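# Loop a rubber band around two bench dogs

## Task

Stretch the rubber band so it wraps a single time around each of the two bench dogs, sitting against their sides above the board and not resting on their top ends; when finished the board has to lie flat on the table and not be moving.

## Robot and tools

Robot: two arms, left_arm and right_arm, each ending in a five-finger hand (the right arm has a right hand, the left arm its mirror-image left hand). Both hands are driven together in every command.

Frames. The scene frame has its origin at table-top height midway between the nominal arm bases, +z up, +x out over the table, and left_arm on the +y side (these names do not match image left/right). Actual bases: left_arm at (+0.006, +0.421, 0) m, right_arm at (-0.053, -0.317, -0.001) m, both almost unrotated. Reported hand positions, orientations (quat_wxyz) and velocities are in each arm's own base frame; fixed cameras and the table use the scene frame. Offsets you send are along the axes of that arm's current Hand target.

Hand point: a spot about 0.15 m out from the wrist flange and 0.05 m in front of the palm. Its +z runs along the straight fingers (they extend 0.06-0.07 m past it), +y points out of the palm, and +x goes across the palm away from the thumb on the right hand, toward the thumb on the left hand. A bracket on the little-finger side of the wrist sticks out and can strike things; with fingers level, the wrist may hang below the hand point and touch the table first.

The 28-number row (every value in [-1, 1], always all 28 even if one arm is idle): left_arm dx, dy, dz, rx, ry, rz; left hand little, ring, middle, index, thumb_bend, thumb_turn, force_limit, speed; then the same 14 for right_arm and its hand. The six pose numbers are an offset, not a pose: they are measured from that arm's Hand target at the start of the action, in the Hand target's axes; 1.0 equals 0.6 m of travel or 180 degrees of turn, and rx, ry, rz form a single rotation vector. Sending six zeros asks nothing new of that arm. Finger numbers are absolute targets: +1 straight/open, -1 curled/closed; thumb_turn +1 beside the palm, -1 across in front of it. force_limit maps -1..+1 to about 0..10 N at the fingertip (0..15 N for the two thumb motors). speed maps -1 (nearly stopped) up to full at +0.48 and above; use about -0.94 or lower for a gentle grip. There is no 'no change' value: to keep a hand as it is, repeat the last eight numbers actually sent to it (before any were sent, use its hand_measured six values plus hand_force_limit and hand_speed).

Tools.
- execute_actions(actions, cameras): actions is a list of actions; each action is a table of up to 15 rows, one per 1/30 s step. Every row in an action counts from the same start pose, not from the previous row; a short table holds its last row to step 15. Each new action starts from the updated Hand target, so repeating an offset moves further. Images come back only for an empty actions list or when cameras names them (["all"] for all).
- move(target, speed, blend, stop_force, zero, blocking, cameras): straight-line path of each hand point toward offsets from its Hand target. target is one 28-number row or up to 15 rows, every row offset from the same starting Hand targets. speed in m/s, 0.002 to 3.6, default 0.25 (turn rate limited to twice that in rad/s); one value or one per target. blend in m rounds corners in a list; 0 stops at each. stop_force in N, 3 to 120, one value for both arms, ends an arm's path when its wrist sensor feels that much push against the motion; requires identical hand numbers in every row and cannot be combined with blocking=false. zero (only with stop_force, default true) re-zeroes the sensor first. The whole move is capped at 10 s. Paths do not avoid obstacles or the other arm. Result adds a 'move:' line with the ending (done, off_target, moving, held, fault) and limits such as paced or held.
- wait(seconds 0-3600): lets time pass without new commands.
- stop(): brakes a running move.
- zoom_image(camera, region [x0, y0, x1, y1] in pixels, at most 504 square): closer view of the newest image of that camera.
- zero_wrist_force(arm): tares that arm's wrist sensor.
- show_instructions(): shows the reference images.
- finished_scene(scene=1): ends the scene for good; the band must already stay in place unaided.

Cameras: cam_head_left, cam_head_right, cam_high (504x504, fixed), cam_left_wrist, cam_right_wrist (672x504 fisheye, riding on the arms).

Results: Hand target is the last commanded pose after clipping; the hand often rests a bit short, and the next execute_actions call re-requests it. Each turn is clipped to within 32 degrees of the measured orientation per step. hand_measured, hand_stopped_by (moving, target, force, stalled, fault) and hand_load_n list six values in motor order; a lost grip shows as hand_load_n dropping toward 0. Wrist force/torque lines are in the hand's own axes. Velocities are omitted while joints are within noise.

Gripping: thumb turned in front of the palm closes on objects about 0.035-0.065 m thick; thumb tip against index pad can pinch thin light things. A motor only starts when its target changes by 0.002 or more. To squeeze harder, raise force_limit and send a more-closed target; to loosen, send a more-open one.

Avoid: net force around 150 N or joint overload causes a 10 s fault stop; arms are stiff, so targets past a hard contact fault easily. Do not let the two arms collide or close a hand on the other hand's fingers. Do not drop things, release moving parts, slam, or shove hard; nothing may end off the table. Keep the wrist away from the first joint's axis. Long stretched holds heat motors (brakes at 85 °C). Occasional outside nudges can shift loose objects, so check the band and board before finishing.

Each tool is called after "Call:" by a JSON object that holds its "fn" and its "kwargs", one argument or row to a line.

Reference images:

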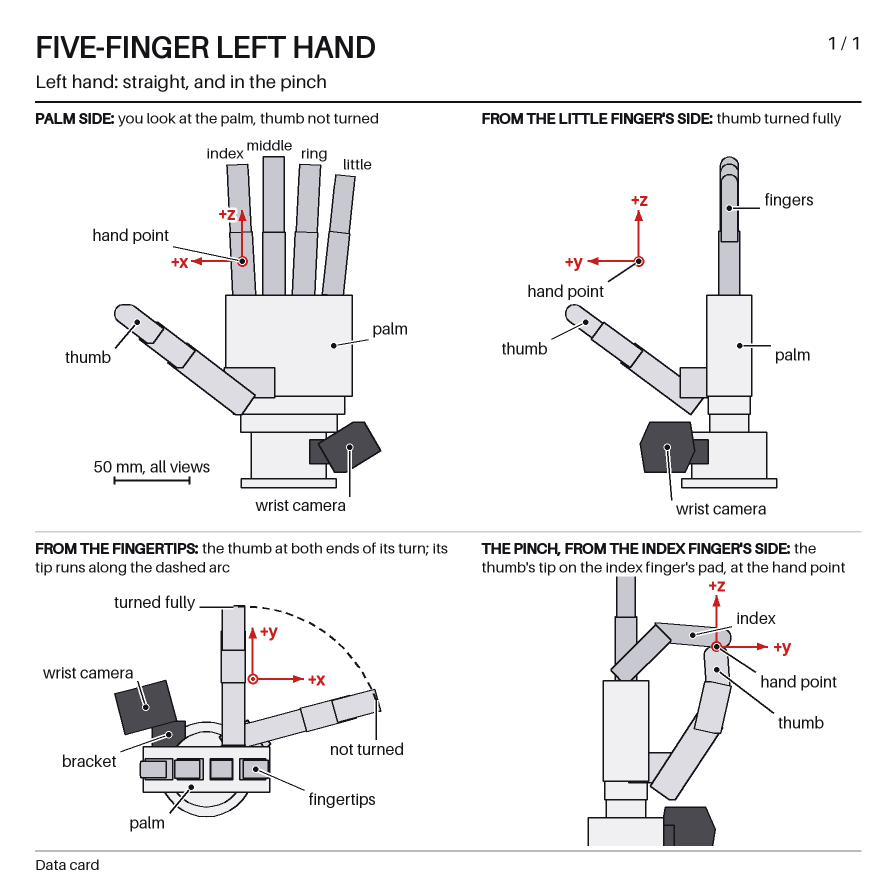

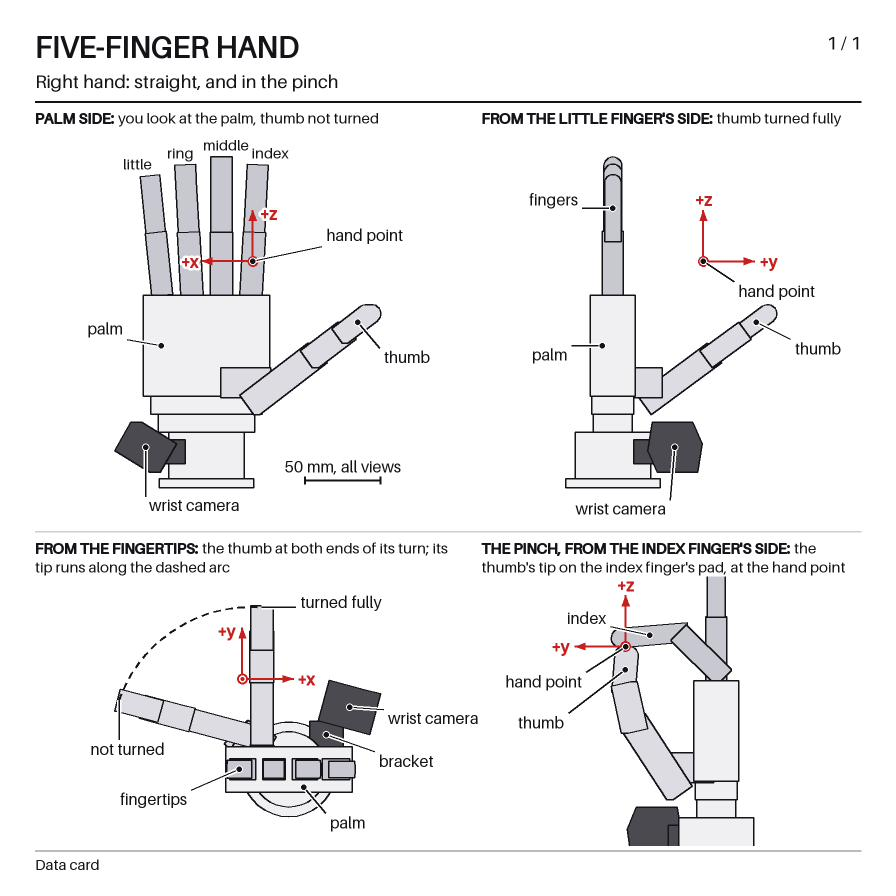

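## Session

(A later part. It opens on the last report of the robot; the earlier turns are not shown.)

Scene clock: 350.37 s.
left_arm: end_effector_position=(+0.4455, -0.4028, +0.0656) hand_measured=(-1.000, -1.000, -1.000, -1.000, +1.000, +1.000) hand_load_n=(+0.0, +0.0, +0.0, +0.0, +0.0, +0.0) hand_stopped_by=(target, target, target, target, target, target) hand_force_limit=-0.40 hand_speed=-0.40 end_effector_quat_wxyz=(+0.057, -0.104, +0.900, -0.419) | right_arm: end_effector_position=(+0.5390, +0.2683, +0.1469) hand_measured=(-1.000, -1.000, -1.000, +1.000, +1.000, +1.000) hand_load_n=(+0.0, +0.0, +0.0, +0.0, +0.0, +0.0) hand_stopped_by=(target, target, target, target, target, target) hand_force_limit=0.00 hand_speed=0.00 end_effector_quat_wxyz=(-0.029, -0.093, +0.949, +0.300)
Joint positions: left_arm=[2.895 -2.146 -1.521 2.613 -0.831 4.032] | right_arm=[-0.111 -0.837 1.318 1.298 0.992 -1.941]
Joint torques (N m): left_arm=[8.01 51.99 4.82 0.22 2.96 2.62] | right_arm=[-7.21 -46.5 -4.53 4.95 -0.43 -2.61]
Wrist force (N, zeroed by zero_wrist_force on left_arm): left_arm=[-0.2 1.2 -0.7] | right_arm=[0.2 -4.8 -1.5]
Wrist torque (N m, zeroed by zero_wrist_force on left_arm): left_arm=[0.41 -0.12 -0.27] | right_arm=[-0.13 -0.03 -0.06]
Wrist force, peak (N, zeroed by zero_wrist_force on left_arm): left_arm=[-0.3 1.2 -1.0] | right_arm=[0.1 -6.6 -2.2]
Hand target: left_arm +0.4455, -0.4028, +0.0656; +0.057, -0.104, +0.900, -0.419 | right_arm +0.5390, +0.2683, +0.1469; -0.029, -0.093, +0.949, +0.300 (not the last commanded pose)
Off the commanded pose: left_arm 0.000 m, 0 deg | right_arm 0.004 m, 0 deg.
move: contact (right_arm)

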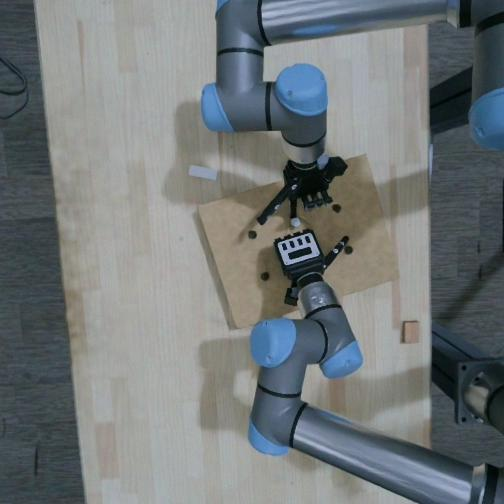

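Call:
{"fn": "move", "kwargs": {
  "target": [0,0.04287,-0.05107,0,0,0,-1,-1,-1,-1,1,1,-0.4,-0.4,0,0,0,0,0,0,-1,-1,-1,1,1,1,0,0],
  "speed": 0.03,
  "cameras": ["cam_high","cam_left_wrist","cam_right_wrist"]
}}

Call:
{"fn": "zoom_image", "kwargs": {
  "camera": "cam_high",
  "region": [260, 190, 340, 270]
}}

Scene clock: 352.63 s.
left_arm: end_effector_position=(+0.4361, -0.3640, +0.0656) hand_measured=(-1.000, -1.000, -1.000, -1.000, +1.000, +1.000) hand_load_n=(+0.0, +0.0, +0.5, +0.5, +0.0, +0.0) hand_stopped_by=(target, target, target, target, target, target) hand_force_limit=-0.40 hand_speed=-0.40 end_effector_quat_wxyz=(+0.057, -0.104, +0.900, -0.419) | right_arm: end_effector_position=(+0.5390, +0.2683, +0.1469) hand_measured=(-1.000, -1.000, -1.000, +1.000, +1.000, +1.000) hand_load_n=(+0.0, +0.0, +0.0, +0.0, +0.0, +0.0) hand_stopped_by=(target, target, target, target, target, target) hand_force_limit=0.00 hand_speed=0.00 end_effector_quat_wxyz=(-0.029, -0.093, +0.949, +0.300)
Joint positions: left_arm=[2.971 -2.104 -1.609 2.594 -0.796 4.126] | right_arm=[-0.111 -0.837 1.318 1.298 0.992 -1.941]
Joint torques (N m): left_arm=[7.61 50.41 1.5 -3.38 3.03 2.69] | right_arm=[-6.54 -38.37 -8.56 5.01 -0.49 -2.59]
Wrist force (N, zeroed by zero_wrist_force on left_arm): left_arm=[-0.4 1.0 0.4] | right_arm=[0.2 -4.8 -1.7]
Wrist torque (N m, zeroed by zero_wrist_force on left_arm): left_arm=[0.34 -0.07 -0.26] | right_arm=[-0.12 -0.02 -0.07]
Wrist force, peak (N, zeroed by zero_wrist_force on left_arm): left_arm=[-0.4 1.6 -0.7] | right_arm=[0.4 -5.1 -1.3]
Hand target: left_arm +0.4361, -0.3639, +0.0656; +0.057, -0.104, +0.900, -0.419 | right_arm +0.5390, +0.2683, +0.1469; -0.029, -0.093, +0.949, +0.300
Off the commanded pose: left_arm 0.000 m, 0 deg | right_arm 0.000 m, 0 deg.
move: done
cam_left_wrist: T_world_to_cam=[[-0.09154, -0.67659, 0.73064, -0.25058], [-0.9441, 0.29231, 0.1524, 0.5083], [-0.31669, -0.67585, -0.66553, 0.04395]] pos_world=[0.47087, -0.28842, 0.13487]
cam_right_wrist: T_world_to_cam=[[-0.38987, 0.73228, 0.55836, -0.06301], [0.83146, 0.01929, 0.55526, -0.53645], [0.39583, 0.68073, -0.61638, -0.19104]] pos_world=[0.49709, 0.18653, 0.21529]

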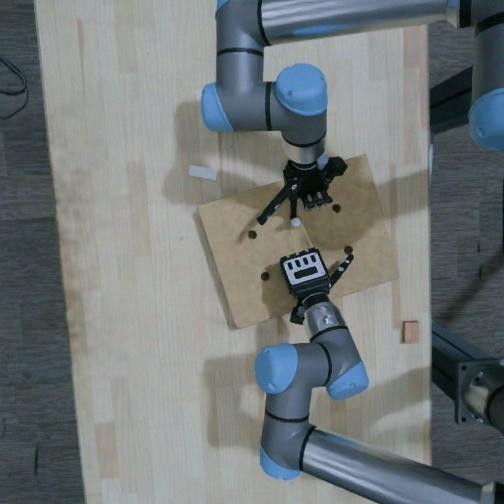

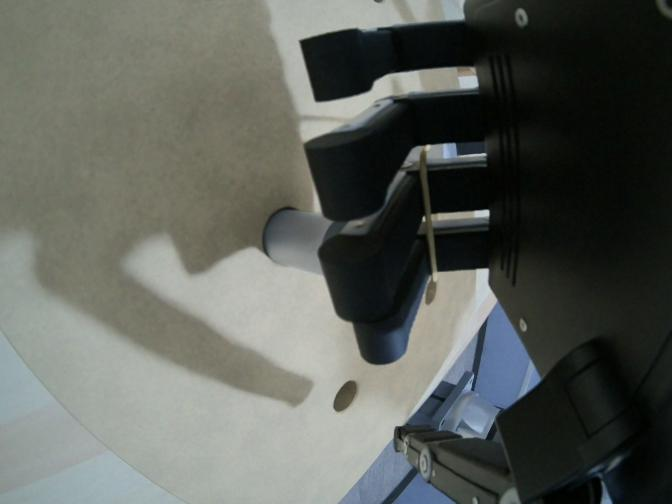

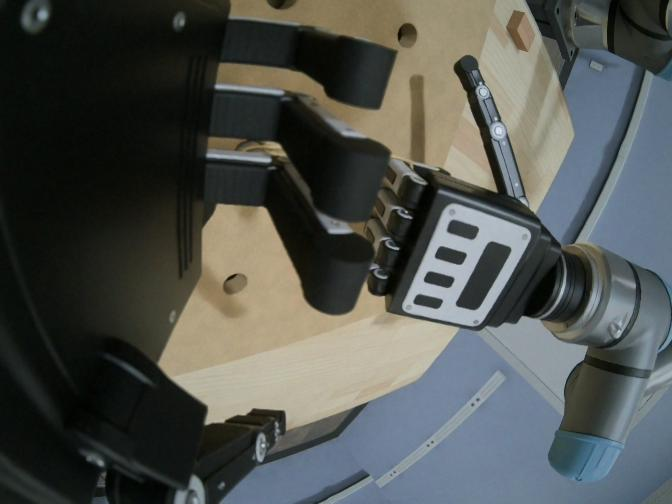

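Scaled by 6.300 from the camera's image (finer frame: 720x720).

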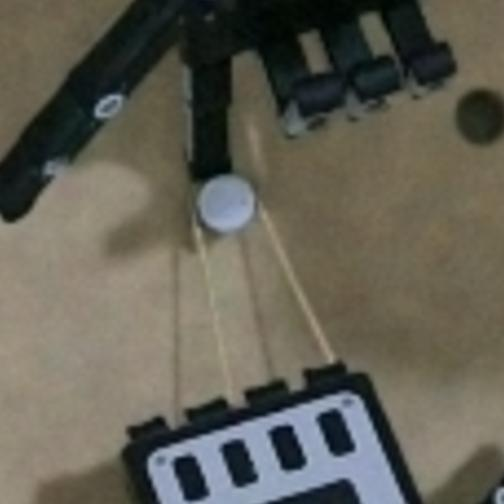

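Call:
{"fn": "move", "kwargs": {
  "target": [0,0.05358,-0.06383,0,0,0,-1,-1,-1,-1,1,1,-0.4,-0.4,0,0,0,0,0,0,-1,-1,-1,1,1,1,0,0],
  "speed": 0.03,
  "cameras": ["cam_high","cam_left_wrist","cam_right_wrist"]
}}

Call:
{"fn": "zoom_image", "kwargs": {
  "camera": "cam_high",
  "region": [260, 190, 360, 290]
}}

Call:
{"fn": "zoom_image", "kwargs": {
  "camera": "cam_left_wrist",
  "region": [260, 90, 500, 330]
}}

Scene clock: 355.53 s.
left_arm: end_effector_position=(+0.4244, -0.3153, +0.0656) hand_measured=(-1.000, -1.000, -1.000, -1.000, +1.000, +1.000) hand_load_n=(+0.0, +0.0, +0.5, +0.5, +0.0, +0.0) hand_stopped_by=(target, target, target, target, target, target) hand_force_limit=-0.40 hand_speed=-0.40 end_effector_quat_wxyz=(+0.057, -0.104, +0.900, -0.419) | right_arm: end_effector_position=(+0.5390, +0.2683, +0.1469) hand_measured=(-1.000, -1.000, -1.000, +1.000, +1.000, +1.000) hand_load_n=(+0.0, +0.0, +0.0, +0.0, +0.0, +0.0) hand_stopped_by=(target, target, target, target, target, target) hand_force_limit=0.00 hand_speed=0.00 end_effector_quat_wxyz=(-0.029, -0.093, +0.949, +0.300)
Joint positions: left_arm=[3.078 -2.062 -1.706 2.549 -0.754 4.266] | right_arm=[-0.111 -0.837 1.318 1.298 0.992 -1.941]
Joint torques (N m): left_arm=[8.53 47.02 3.19 -3.8 2.87 2.35] | right_arm=[-6.98 -38.67 -13.94 5.08 -0.37 -2.39]
Wrist force (N, zeroed by zero_wrist_force on left_arm): left_arm=[-0.5 -0.8 2.9] | right_arm=[0.1 -4.6 -1.6]
Wrist torque (N m, zeroed by zero_wrist_force on left_arm): left_arm=[0.08 -0.02 -0.22] | right_arm=[-0.11 -0.01 -0.07]
Wrist force, peak (N, zeroed by zero_wrist_force on left_arm): left_arm=[-0.9 -0.5 2.9] | right_arm=[0.1 -4.9 -1.8]
Hand target: left_arm +0.4244, -0.3153, +0.0656; +0.057, -0.104, +0.900, -0.419 | right_arm +0.5390, +0.2683, +0.1469; -0.029, -0.093, +0.949, +0.300
Off the commanded pose: left_arm 0.000 m, 0 deg | right_arm 0.000 m, 0 deg.
move: done
cam_left_wrist: T_world_to_cam=[[-0.09154, -0.6766, 0.73064, -0.21877], [-0.94413, 0.29224, 0.15234, 0.48306], [-0.3166, -0.67587, -0.66555, 0.07305]] pos_world=[0.45917, -0.23982, 0.13487]
cam_right_wrist: T_world_to_cam=[[-0.38987, 0.73228, 0.55836, -0.06301], [0.83146, 0.01929, 0.55526, -0.53645], [0.39583, 0.68073, -0.61638, -0.19104]] pos_world=[0.49709, 0.18653, 0.21529]

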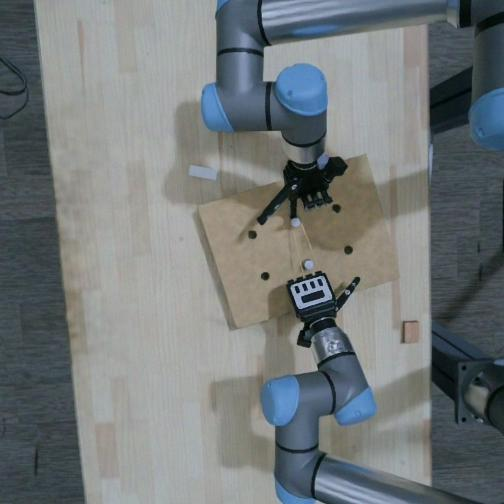

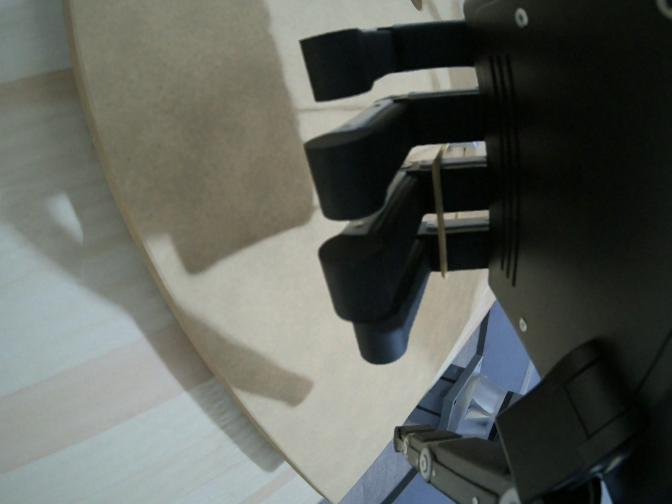

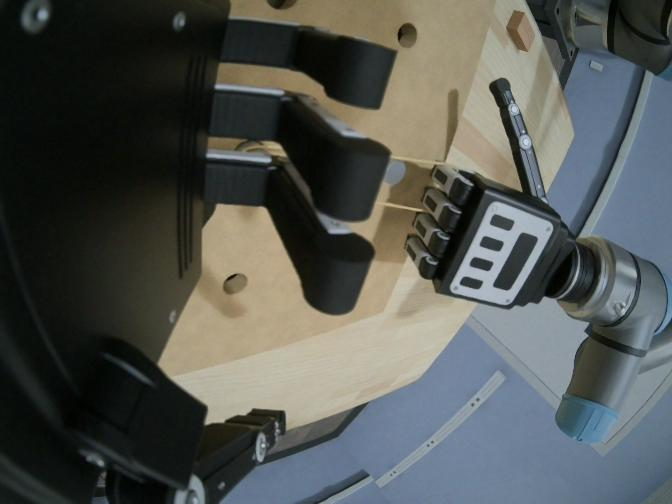

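Scaled by 5.040 from the camera's image (finer frame: 720x720).

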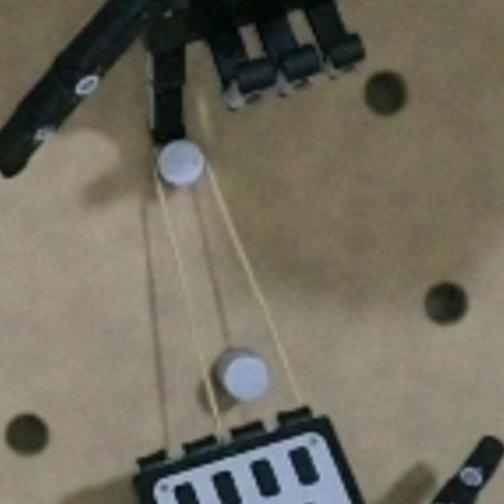

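Scaled by 2.100 from the camera's image (finer frame: 960x720).

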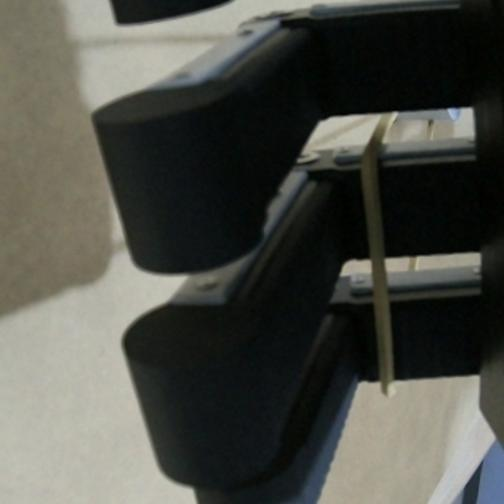

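Call:
{"fn": "move", "kwargs": {
  "target": [0,0,0,0,0,0,-1,-1,-0.4,-0.4,1,1,-0.4,-0.5,0,0,0,0,0,0,-1,-1,-1,1,1,1,0,0],
  "speed": 0.03,
  "cameras": ["cam_high","cam_left_wrist","cam_right_wrist"]
}}

Call:
{"fn": "zoom_image", "kwargs": {
  "camera": "cam_high",
  "region": [260, 190, 360, 290]
}}

Call:
{"fn": "zoom_image", "kwargs": {
  "camera": "cam_left_wrist",
  "region": [260, 90, 500, 330]
}}

Scene clock: 358.63 s.
left_arm: end_effector_position=(+0.4244, -0.3153, +0.0656) hand_measured=(-1.000, -1.000, -0.400, -0.400, +1.000, +1.000) hand_load_n=(+0.0, +0.0, +0.5, +0.5, +0.0, +0.0) hand_stopped_by=(target, target, target, target, target, target) hand_force_limit=-0.40 hand_speed=-0.50 end_effector_quat_wxyz=(+0.057, -0.104, +0.900, -0.419) | right_arm: end_effector_position=(+0.5390, +0.2683, +0.1469) hand_measured=(-1.000, -1.000, -1.000, +1.000, +1.000, +1.000) hand_load_n=(+0.5, +0.0, +0.0, +0.5, +0.0, +0.0) hand_stopped_by=(target, target, target, target, target, target) hand_force_limit=0.00 hand_speed=0.00 end_effector_quat_wxyz=(-0.029, -0.093, +0.949, +0.300)
Joint positions: left_arm=[3.078 -2.062 -1.706 2.549 -0.754 4.266] | right_arm=[-0.111 -0.837 1.318 1.298 0.992 -1.941]
Joint torques (N m): left_arm=[7.9 48.26 3.68 -3.53 2.67 2.9] | right_arm=[-6.49 -38.2 -19.48 5.15 -0.51 -2.57]
Wrist force (N, zeroed by zero_wrist_force on left_arm): left_arm=[-0.6 -0.5 1.9] | right_arm=[0.2 -4.5 -1.9]
Wrist torque (N m, zeroed by zero_wrist_force on left_arm): left_arm=[0.18 -0.01 -0.24] | right_arm=[-0.10 -0.02 -0.06]
Wrist force, peak (N, zeroed by zero_wrist_force on left_arm): left_arm=[-0.3 -0.3 3.1] | right_arm=[0.2 -4.9 -1.8]
Hand target: left_arm +0.4244, -0.3153, +0.0656; +0.057, -0.104, +0.900, -0.419 | right_arm +0.5390, +0.2683, +0.1469; -0.029, -0.093, +0.949, +0.300
Off the commanded pose: left_arm 0.000 m, 0 deg | right_arm 0.000 m, 0 deg.
move: done
cam_left_wrist: T_world_to_cam=[[-0.09154, -0.67659, 0.73064, -0.2187], [-0.9441, 0.29231, 0.1524, 0.48302], [-0.31669, -0.67585, -0.66553, 0.07316]] pos_world=[0.45917, -0.23972, 0.13487]
cam_right_wrist: T_world_to_cam=[[-0.38987, 0.73228, 0.55836, -0.06301], [0.83146, 0.01929, 0.55526, -0.53645], [0.39583, 0.68073, -0.61638, -0.19104]] pos_world=[0.49709, 0.18653, 0.21529]

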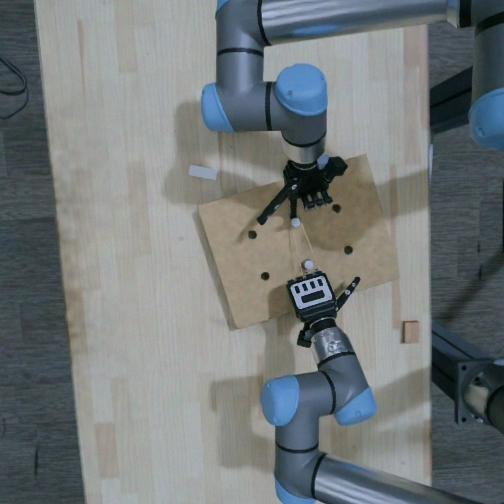

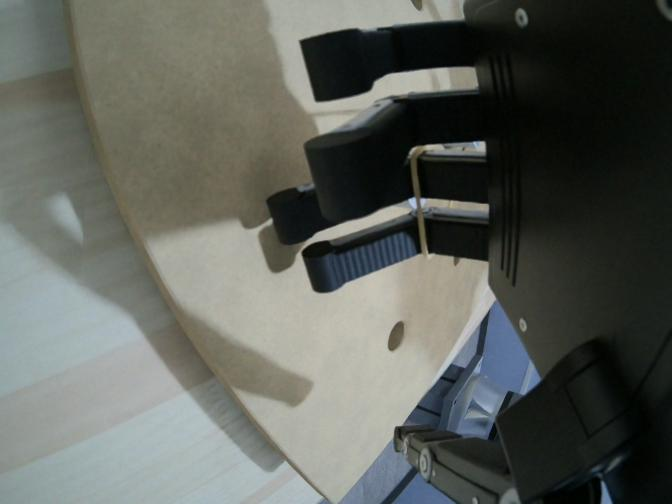

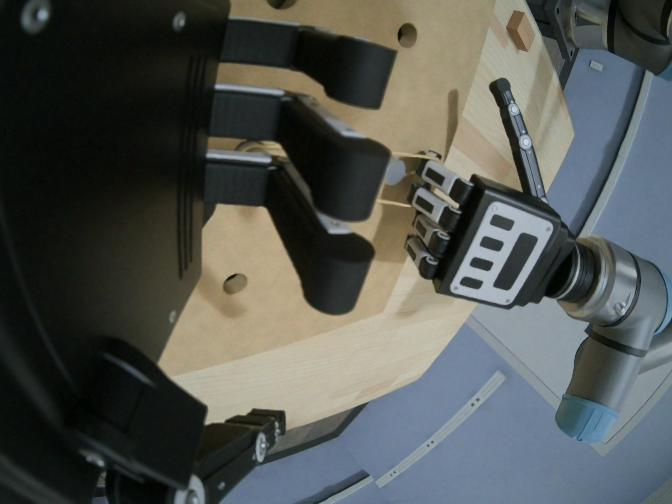

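Scaled by 5.040 from the camera's image (finer frame: 720x720).

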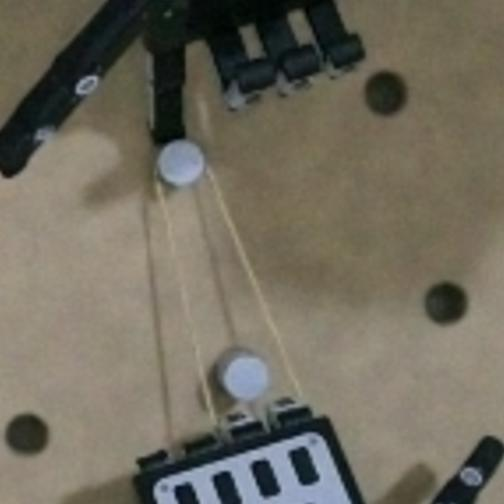

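Scaled by 2.100 from the camera's image (finer frame: 960x720).

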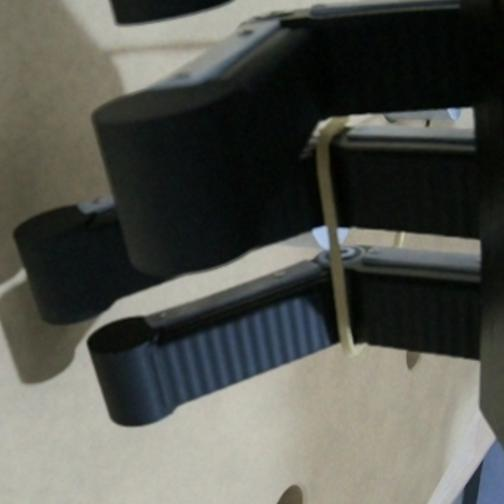

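Call:
{"fn": "move", "kwargs": {
  "target": [0,0.00743,-0.0423,0,0,0,-1,-1,-0.4,-0.4,1,1,-0.4,-0.5,0,0,0,0,0,0,-1,-1,-1,1,1,1,0,0],
  "speed": 0.03,
  "cameras": ["cam_high","cam_left_wrist","cam_right_wrist"]
}}

Call:
{"fn": "zoom_image", "kwargs": {
  "camera": "cam_high",
  "region": [260, 190, 360, 290]
}}

Call:
{"fn": "zoom_image", "kwargs": {
  "camera": "cam_left_wrist",
  "region": [260, 90, 500, 330]
}}

Call:
{"fn": "zoom_image", "kwargs": {
  "camera": "cam_right_wrist",
  "region": [340, 100, 500, 260]
}}

Scene clock: 360.80 s.
left_arm: end_effector_position=(+0.4190, -0.2937, +0.0784) hand_measured=(-1.000, -1.000, -0.400, -0.400, +1.000, +1.000) hand_load_n=(+0.0, +0.5, +1.0, +0.5, +0.0, +0.0) hand_stopped_by=(target, target, target, target, target, target) hand_force_limit=-0.40 hand_speed=-0.50 end_effector_quat_wxyz=(+0.057, -0.104, +0.900, -0.419) | right_arm: end_effector_position=(+0.5390, +0.2683, +0.1469) hand_measured=(-1.000, -1.000, -1.000, +1.000, +1.000, +1.000) hand_load_n=(+0.0, +0.0, +0.0, +0.0, +0.0, +0.0) hand_stopped_by=(target, target, target, target, target, target) hand_force_limit=0.00 hand_speed=0.00 end_effector_quat_wxyz=(-0.029, -0.093, +0.949, +0.300)
Joint positions: left_arm=[3.129 -2.029 -1.734 2.492 -0.738 4.338] | right_arm=[-0.111 -0.837 1.318 1.298 0.992 -1.941]
Joint torques (N m): left_arm=[9.01 47.45 2.13 -4.03 2.52 2.93] | right_arm=[-7.38 -39.29 -24.79 4.88 -0.46 -2.33]
Wrist force (N, zeroed by zero_wrist_force on left_arm): left_arm=[-0.4 -1.4 3.2] | right_arm=[0.2 -4.6 -1.8]
Wrist torque (N m, zeroed by zero_wrist_force on left_arm): left_arm=[0.03 -0.01 -0.20] | right_arm=[-0.11 -0.03 -0.06]
Wrist force, peak (N, zeroed by zero_wrist_force on left_arm): left_arm=[-0.4 -1.4 3.2] | right_arm=[0.2 -4.9 -1.8]
Hand target: left_arm +0.4190, -0.2936, +0.0785; +0.057, -0.104, +0.900, -0.419 | right_arm +0.5390, +0.2683, +0.1469; -0.029, -0.093, +0.949, +0.300
Off the commanded pose: left_arm 0.000 m, 0 deg | right_arm 0.000 m, 0 deg.
move: done
cam_left_wrist: T_world_to_cam=[[-0.09154, -0.6766, 0.73064, -0.21393], [-0.94413, 0.29224, 0.15234, 0.46967], [-0.3166, -0.67587, -0.66555, 0.09453]] pos_world=[0.45377, -0.21812, 0.14767]
cam_right_wrist: T_world_to_cam=[[-0.38987, 0.73228, 0.55836, -0.06301], [0.83146, 0.01929, 0.55526, -0.53645], [0.39583, 0.68073, -0.61638, -0.19104]] pos_world=[0.49709, 0.18653, 0.21529]

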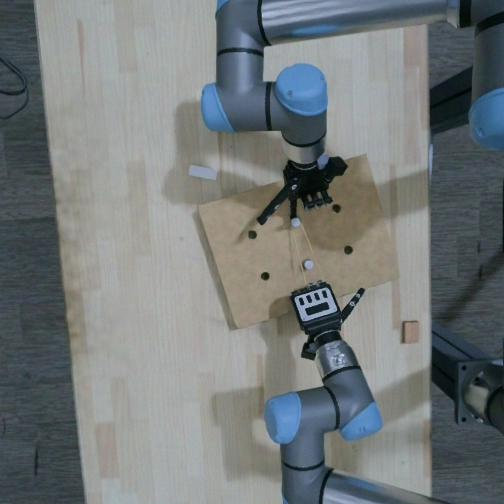

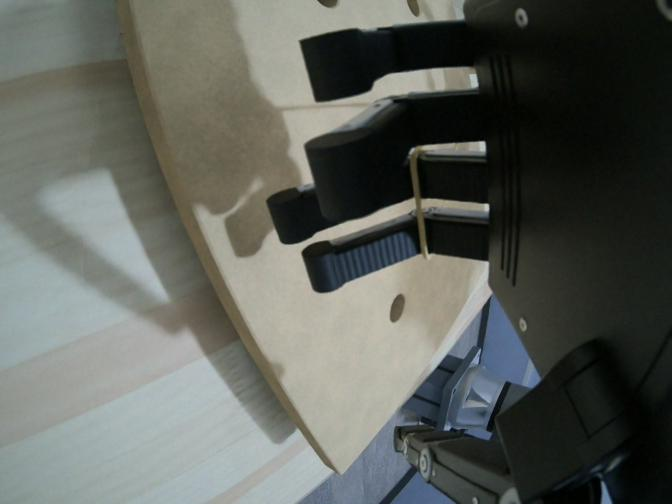

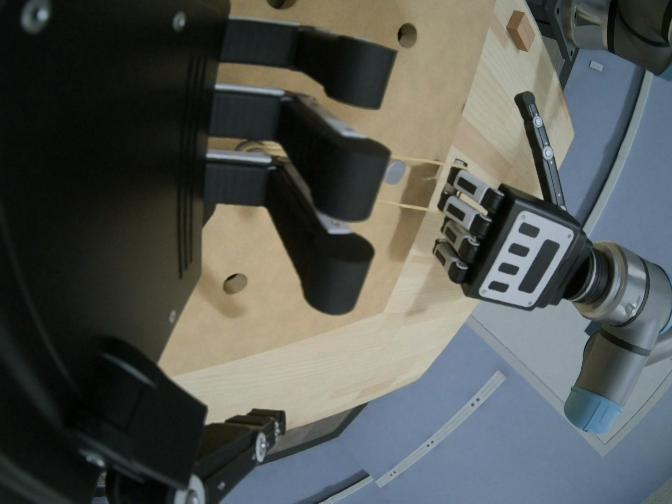

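Scaled by 5.040 from the camera's image (finer frame: 720x720).

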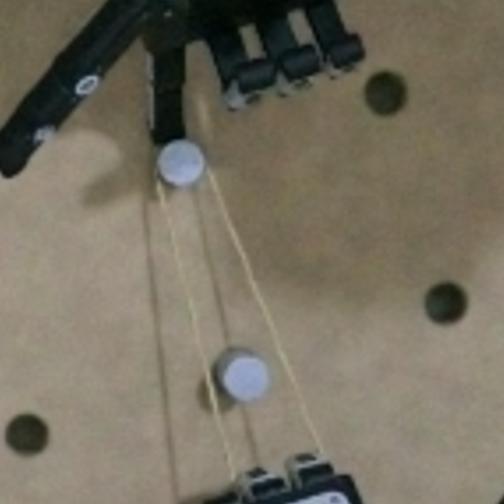

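Scaled by 2.100 from the camera's image (finer frame: 960x720).

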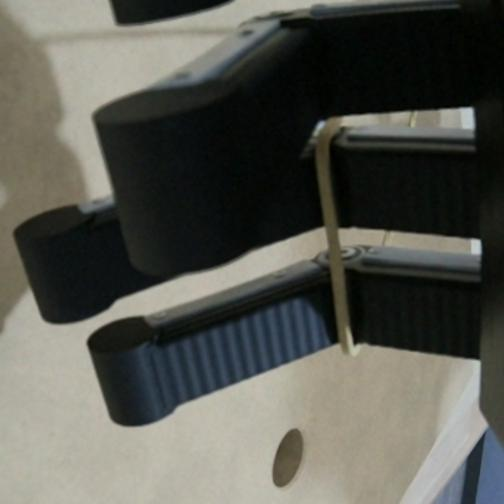

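Scaled by 3.150 from the camera's image (finer frame: 960x720).

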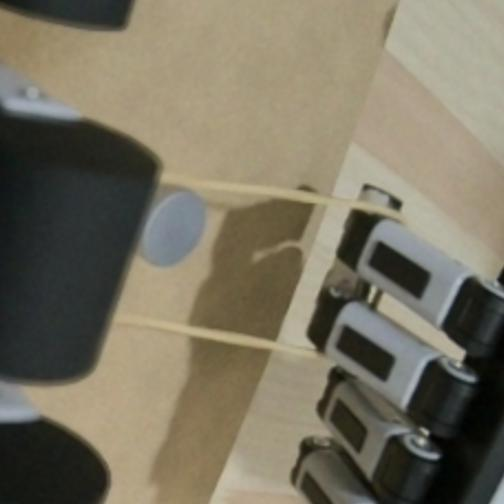

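Call:
{"fn": "move", "kwargs": {
  "target": [0,0,0,0,0,0,-1,-1,0.05,0.05,1,1,-0.4,-0.6,0,0,0,0,0,0,-1,-1,-1,1,1,1,0,0],
  "speed": 0.03,
  "cameras": ["cam_high","cam_left_wrist","cam_right_wrist"]
}}

Call:
{"fn": "zoom_image", "kwargs": {
  "camera": "cam_high",
  "region": [260, 190, 360, 290]
}}

Call:
{"fn": "zoom_image", "kwargs": {
  "camera": "cam_left_wrist",
  "region": [260, 90, 500, 330]
}}

Call:
{"fn": "zoom_image", "kwargs": {
  "camera": "cam_right_wrist",
  "region": [340, 100, 500, 260]
}}

Scene clock: 362.50 s.
left_arm: end_effector_position=(+0.4190, -0.2936, +0.0785) hand_measured=(-1.000, -1.000, +0.050, +0.050, +1.000, +1.000) hand_load_n=(+0.0, +0.0, +0.5, +1.0, +0.0, +0.0) hand_stopped_by=(target, target, target, target, target, target) hand_force_limit=-0.40 hand_speed=-0.60 end_effector_quat_wxyz=(+0.057, -0.104, +0.900, -0.419) | right_arm: end_effector_position=(+0.5390, +0.2683, +0.1469) hand_measured=(-1.000, -1.000, -1.000, +1.000, +1.000, +1.000) hand_load_n=(+0.0, +0.0, +0.0, +0.0, +0.0, +0.0) hand_stopped_by=(target, target, target, target, target, target) hand_force_limit=0.00 hand_speed=0.00 end_effector_quat_wxyz=(-0.029, -0.093, +0.949, +0.300)
Joint positions: left_arm=[3.129 -2.029 -1.734 2.492 -0.737 4.338] | right_arm=[-0.111 -0.837 1.318 1.298 0.992 -1.941]
Joint torques (N m): left_arm=[9.34 46.59 3.24 -4 2.92 2.6] | right_arm=[-6.62 -38.58 -25.63 5.03 -0.39 -2.47]
Wrist force (N, zeroed by zero_wrist_force on left_arm): left_arm=[-0.3 -0.9 2.4] | right_arm=[0.3 -4.7 -1.6]
Wrist torque (N m, zeroed by zero_wrist_force on left_arm): left_arm=[0.12 -0.04 -0.21] | right_arm=[-0.15 -0.05 -0.06]
Wrist force, peak (N, zeroed by zero_wrist_force on left_arm): left_arm=[-0.7 -1.4 3.5] | right_arm=[0.2 -5.0 -1.8]
Hand target: left_arm +0.4190, -0.2936, +0.0785; +0.057, -0.104, +0.900, -0.419 | right_arm +0.5390, +0.2683, +0.1469; -0.029, -0.093, +0.949, +0.300
Off the commanded pose: left_arm 0.000 m, 0 deg | right_arm 0.000 m, 0 deg.
move: done
cam_left_wrist: T_world_to_cam=[[-0.09154, -0.67659, 0.73064, -0.21401], [-0.9441, 0.29231, 0.1524, 0.46964], [-0.31669, -0.67585, -0.66553, 0.09463]] pos_world=[0.45377, -0.21812, 0.14777]
cam_right_wrist: T_world_to_cam=[[-0.38987, 0.73228, 0.55836, -0.06301], [0.83146, 0.01929, 0.55526, -0.53645], [0.39583, 0.68073, -0.61638, -0.19104]] pos_world=[0.49709, 0.18653, 0.21529]

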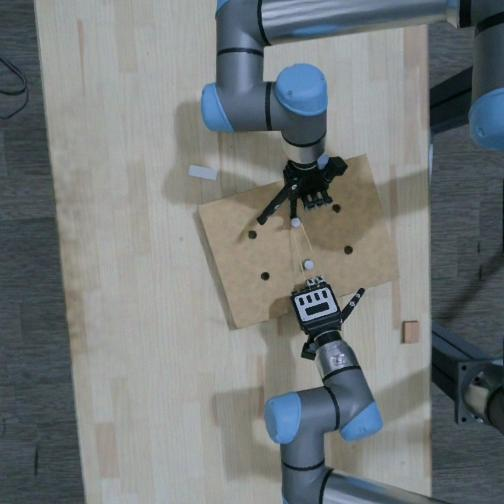

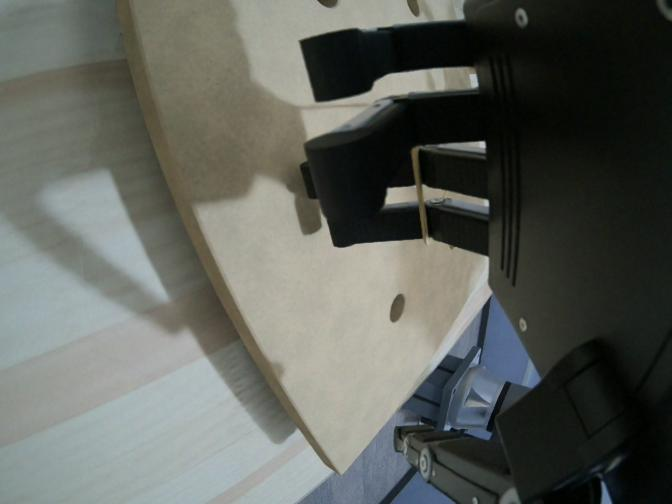

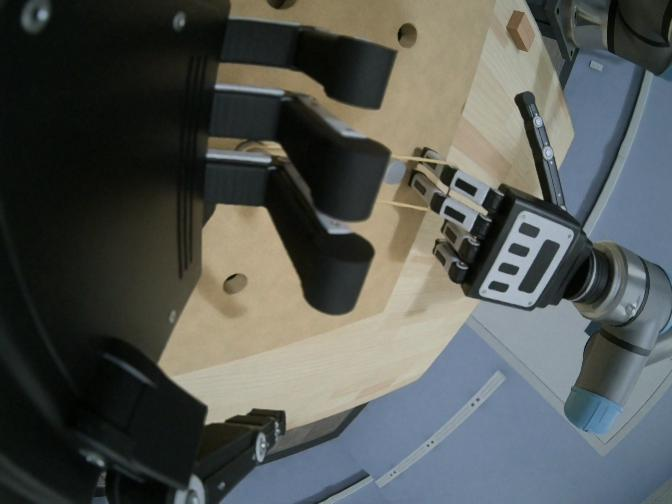

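Scaled by 5.040 from the camera's image (finer frame: 720x720).

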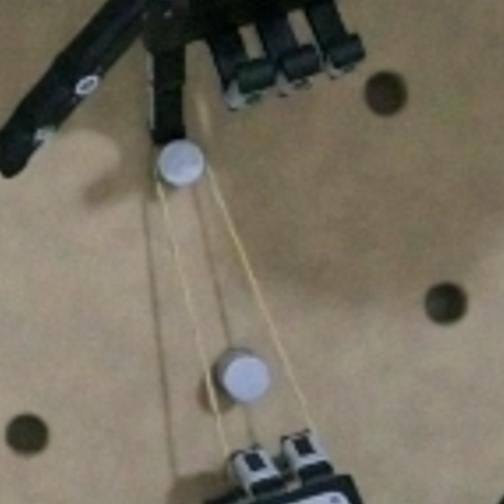

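Scaled by 2.100 from the camera's image (finer frame: 960x720).

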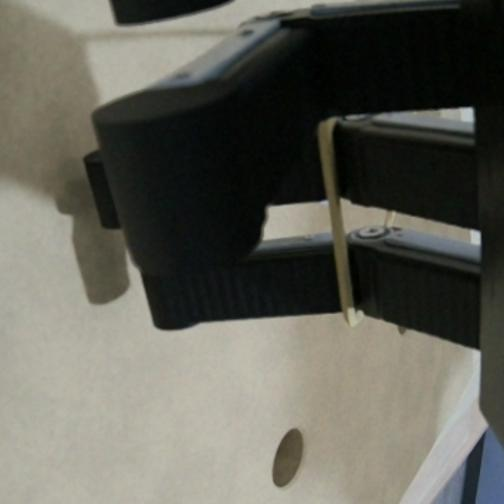

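Scaled by 3.150 from the camera's image (finer frame: 960x720).

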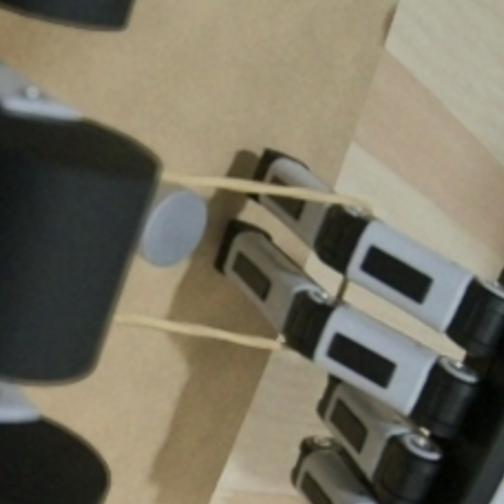

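Call:
{"fn": "execute_actions", "kwargs": {
  "actions": [
    [[0,0,0,0,0,0,-1,-1,0.25,0.25,1,1,-0.4,-0.7,0,0,0,0,0,0,-1,-1,-1,1,1,1,0,0]]
  ],
  "cameras": ["cam_high","cam_right_wrist","cam_left_wrist"]
}}

Scene clock: 365.13 s.
left_arm: end_effector_position=(+0.4190, -0.2936, +0.0785) hand_measured=(-1.000, -1.000, +0.250, +0.250, +1.000, +1.000) hand_load_n=(+0.0, +0.0, +0.5, +1.0, -0.5, -0.5) hand_stopped_by=(target, target, target, target, target, target) hand_force_limit=-0.40 hand_speed=-0.70 end_effector_quat_wxyz=(+0.057, -0.104, +0.900, -0.419) | right_arm: end_effector_position=(+0.5390, +0.2683, +0.1469) hand_measured=(-1.000, -1.000, -1.000, +1.000, +1.000, +1.000) hand_load_n=(+0.0, +0.0, +0.0, +0.0, +0.0, +0.0) hand_stopped_by=(target, target, target, target, target, target) hand_force_limit=0.00 hand_speed=0.00 end_effector_quat_wxyz=(-0.029, -0.093, +0.949, +0.300)
Joint positions: left_arm=[3.129 -2.029 -1.734 2.492 -0.737 4.338] | right_arm=[-0.111 -0.837 1.318 1.298 0.992 -1.941]
Joint torques (N m): left_arm=[7.77 44.8 3.7 -3.35 2.86 2.7] | right_arm=[-6.09 -37.48 -26.44 4.65 -0.2 -2.52]
Wrist force (N, zeroed by zero_wrist_force on left_arm): left_arm=[-0.4 -0.6 2.5] | right_arm=[0.0 -4.7 -1.8]
Wrist torque (N m, zeroed by zero_wrist_force on left_arm): left_arm=[0.13 -0.02 -0.22] | right_arm=[-0.11 0.00 -0.08]
Wrist force, peak (N, zeroed by zero_wrist_force on left_arm): left_arm=[-0.7 -0.8 2.7] | right_arm=[0.2 -4.9 -1.8]
Hand target: left_arm +0.4190, -0.2936, +0.0785; +0.057, -0.104, +0.900, -0.419 | right_arm +0.5390, +0.2683, +0.1469; -0.029, -0.093, +0.949, +0.300
Off the commanded pose: left_arm 0.000 m, 0 deg | right_arm 0.000 m, 0 deg.
Step readings (end_effector_position of left_arm | right_arm):
0: (+0.4190, -0.2936, +0.0785) | (+0.5390, +0.2683, +0.1469)
1: (+0.4190, -0.2936, +0.0785) | (+0.5390, +0.2683, +0.1469)
2: (+0.4190, -0.2936, +0.0785) | (+0.5390, +0.2683, +0.1469)
4: (+0.4190, -0.2936, +0.0785) | (+0.5390, +0.2683, +0.1469)
8: (+0.4190, -0.2936, +0.0785) | (+0.5390, +0.2683, +0.1469)
15: (+0.4190, -0.2936, +0.0785) | (+0.5390, +0.2683, +0.1469)
cam_left_wrist: T_world_to_cam=[[-0.09154, -0.67659, 0.73064, -0.21401], [-0.9441, 0.29231, 0.1524, 0.46964], [-0.31669, -0.67585, -0.66553, 0.09463]] pos_world=[0.45377, -0.21812, 0.14777]
cam_right_wrist: T_world_to_cam=[[-0.38987, 0.73228, 0.55836, -0.06301], [0.83146, 0.01929, 0.55526, -0.53645], [0.39583, 0.68073, -0.61638, -0.19104]] pos_world=[0.49709, 0.18653, 0.21529]
Images, in order (width x height): cam_high 504x504, cam_left_wrist 672x504, cam_right_wrist 672x504.

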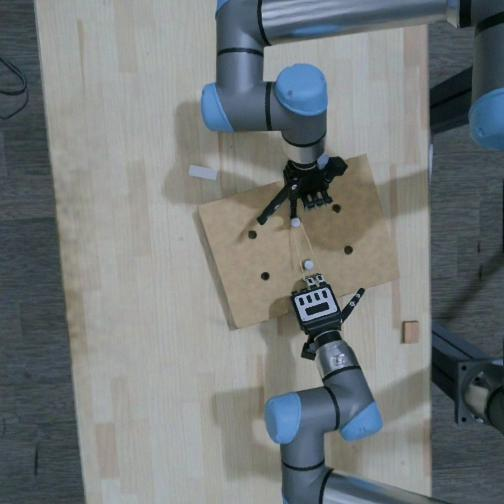

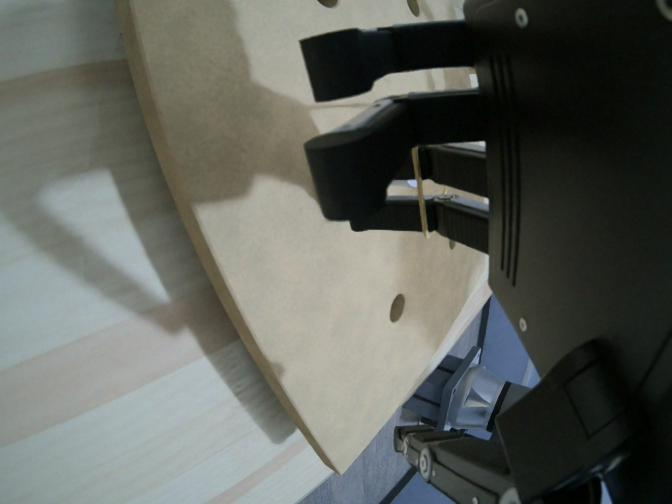

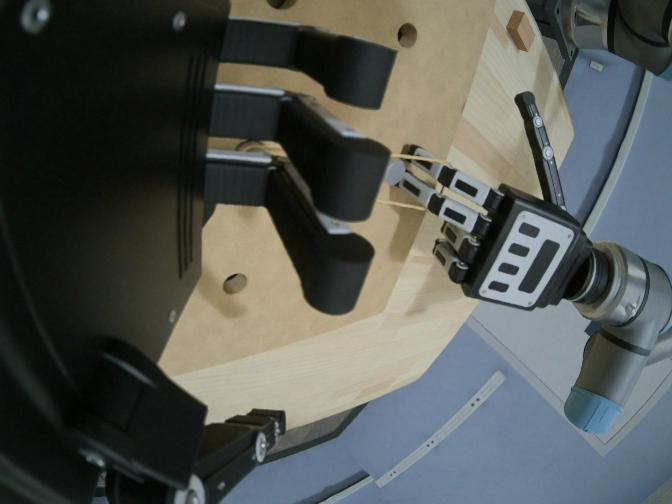

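Call:
{"fn": "execute_actions", "kwargs": {
  "actions": [
    [[0,0,0,0,0,0,-1,-1,0.36,0.36,1,1,-0.4,-0.7,0,0,0,0,0,0,-1,-1,-1,1,1,1,0,0]]
  ],
  "cameras": ["cam_high","cam_right_wrist","cam_left_wrist"]
}}

Call:
{"fn": "zoom_image", "kwargs": {
  "camera": "cam_right_wrist",
  "region": [360, 110, 560, 260]
}}

Call:
{"fn": "zoom_image", "kwargs": {
  "camera": "cam_high",
  "region": [260, 190, 360, 290]
}}

Scene clock: 366.77 s.
left_arm: end_effector_position=(+0.4190, -0.2936, +0.0785) hand_measured=(-1.000, -1.000, +0.360, +0.360, +1.000, +1.000) hand_load_n=(+0.0, +0.0, +1.0, +0.5, +0.0, +0.0) hand_stopped_by=(target, target, target, target, target, target) hand_force_limit=-0.40 hand_speed=-0.70 end_effector_quat_wxyz=(+0.057, -0.104, +0.900, -0.419) | right_arm: end_effector_position=(+0.5390, +0.2683, +0.1469) hand_measured=(-1.000, -1.000, -1.000, +1.000, +1.000, +1.000) hand_load_n=(+0.0, +0.0, +0.0, +0.0, +0.0, +0.0) hand_stopped_by=(target, target, target, target, target, target) hand_force_limit=0.00 hand_speed=0.00 end_effector_quat_wxyz=(-0.029, -0.093, +0.949, +0.300)
Joint positions: left_arm=[3.129 -2.029 -1.734 2.492 -0.737 4.338] | right_arm=[-0.111 -0.837 1.318 1.298 0.992 -1.941]
Joint torques (N m): left_arm=[6.11 45.2 4.3 -3.14 2.6 2.38] | right_arm=[-6.62 -38.14 -25.03 4.61 -0.66 -2.57]
Wrist force (N, zeroed by zero_wrist_force on left_arm): left_arm=[-0.4 -0.4 1.8] | right_arm=[0.1 -4.7 -1.7]
Wrist torque (N m, zeroed by zero_wrist_force on left_arm): left_arm=[0.17 -0.03 -0.23] | right_arm=[-0.13 -0.01 -0.07]
Wrist force, peak (N, zeroed by zero_wrist_force on left_arm): left_arm=[-0.6 -0.9 2.2] | right_arm=[0.0 -5.0 -1.8]
Hand target: left_arm +0.4190, -0.2936, +0.0785; +0.057, -0.104, +0.900, -0.419 | right_arm +0.5390, +0.2683, +0.1469; -0.029, -0.093, +0.949, +0.300
Off the commanded pose: left_arm 0.000 m, 0 deg | right_arm 0.000 m, 0 deg.
Step readings (end_effector_position of left_arm | right_arm):
0: (+0.4190, -0.2936, +0.0785) | (+0.5390, +0.2683, +0.1469)
1: (+0.4190, -0.2936, +0.0785) | (+0.5390, +0.2683, +0.1469)
2: (+0.4190, -0.2936, +0.0785) | (+0.5390, +0.2683, +0.1469)
4: (+0.4190, -0.2936, +0.0785) | (+0.5390, +0.2683, +0.1469)
8: (+0.4190, -0.2936, +0.0785) | (+0.5390, +0.2683, +0.1469)
15: (+0.4190, -0.2936, +0.0785) | (+0.5390, +0.2683, +0.1469)
cam_left_wrist: T_world_to_cam=[[-0.09154, -0.67659, 0.73064, -0.21401], [-0.9441, 0.29231, 0.1524, 0.46964], [-0.31669, -0.67585, -0.66553, 0.09463]] pos_world=[0.45377, -0.21812, 0.14777]
cam_right_wrist: T_world_to_cam=[[-0.38987, 0.73228, 0.55836, -0.06301], [0.83146, 0.01929, 0.55526, -0.53645], [0.39583, 0.68073, -0.61638, -0.19104]] pos_world=[0.49709, 0.18653, 0.21529]
Images, in order (width x height): cam_high 504x504, cam_left_wrist 672x504, cam_right_wrist 672x504.

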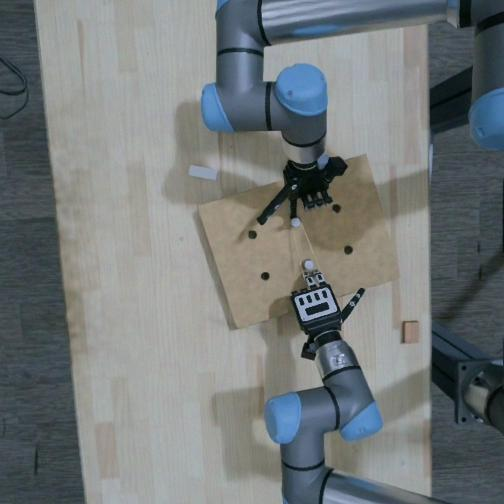

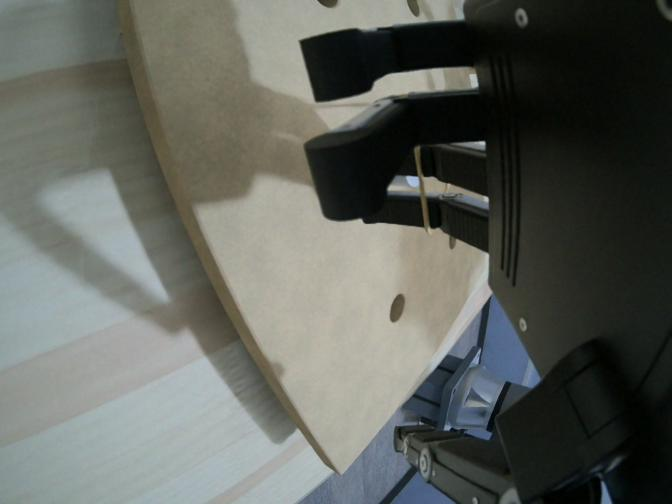

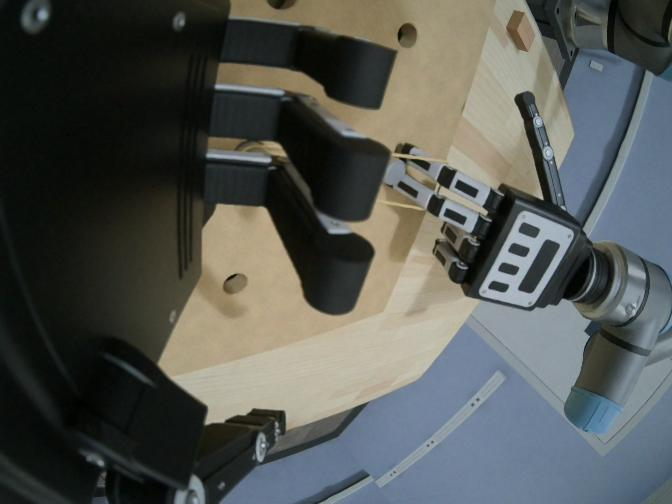

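Scaled by 2.520 from the camera's image (finer frame: 960x720).

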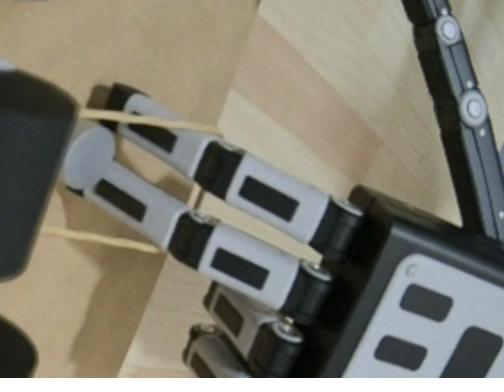

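Scaled by 5.040 from the camera's image (finer frame: 720x720).

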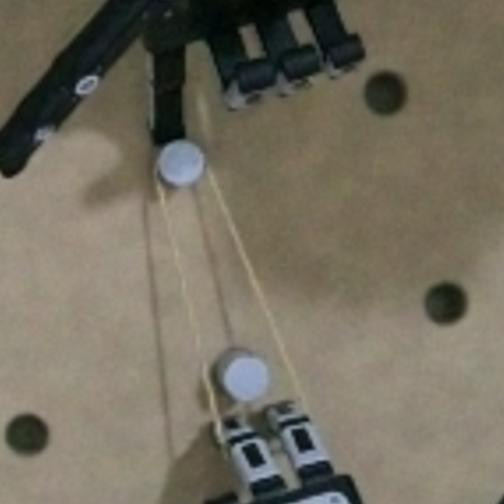

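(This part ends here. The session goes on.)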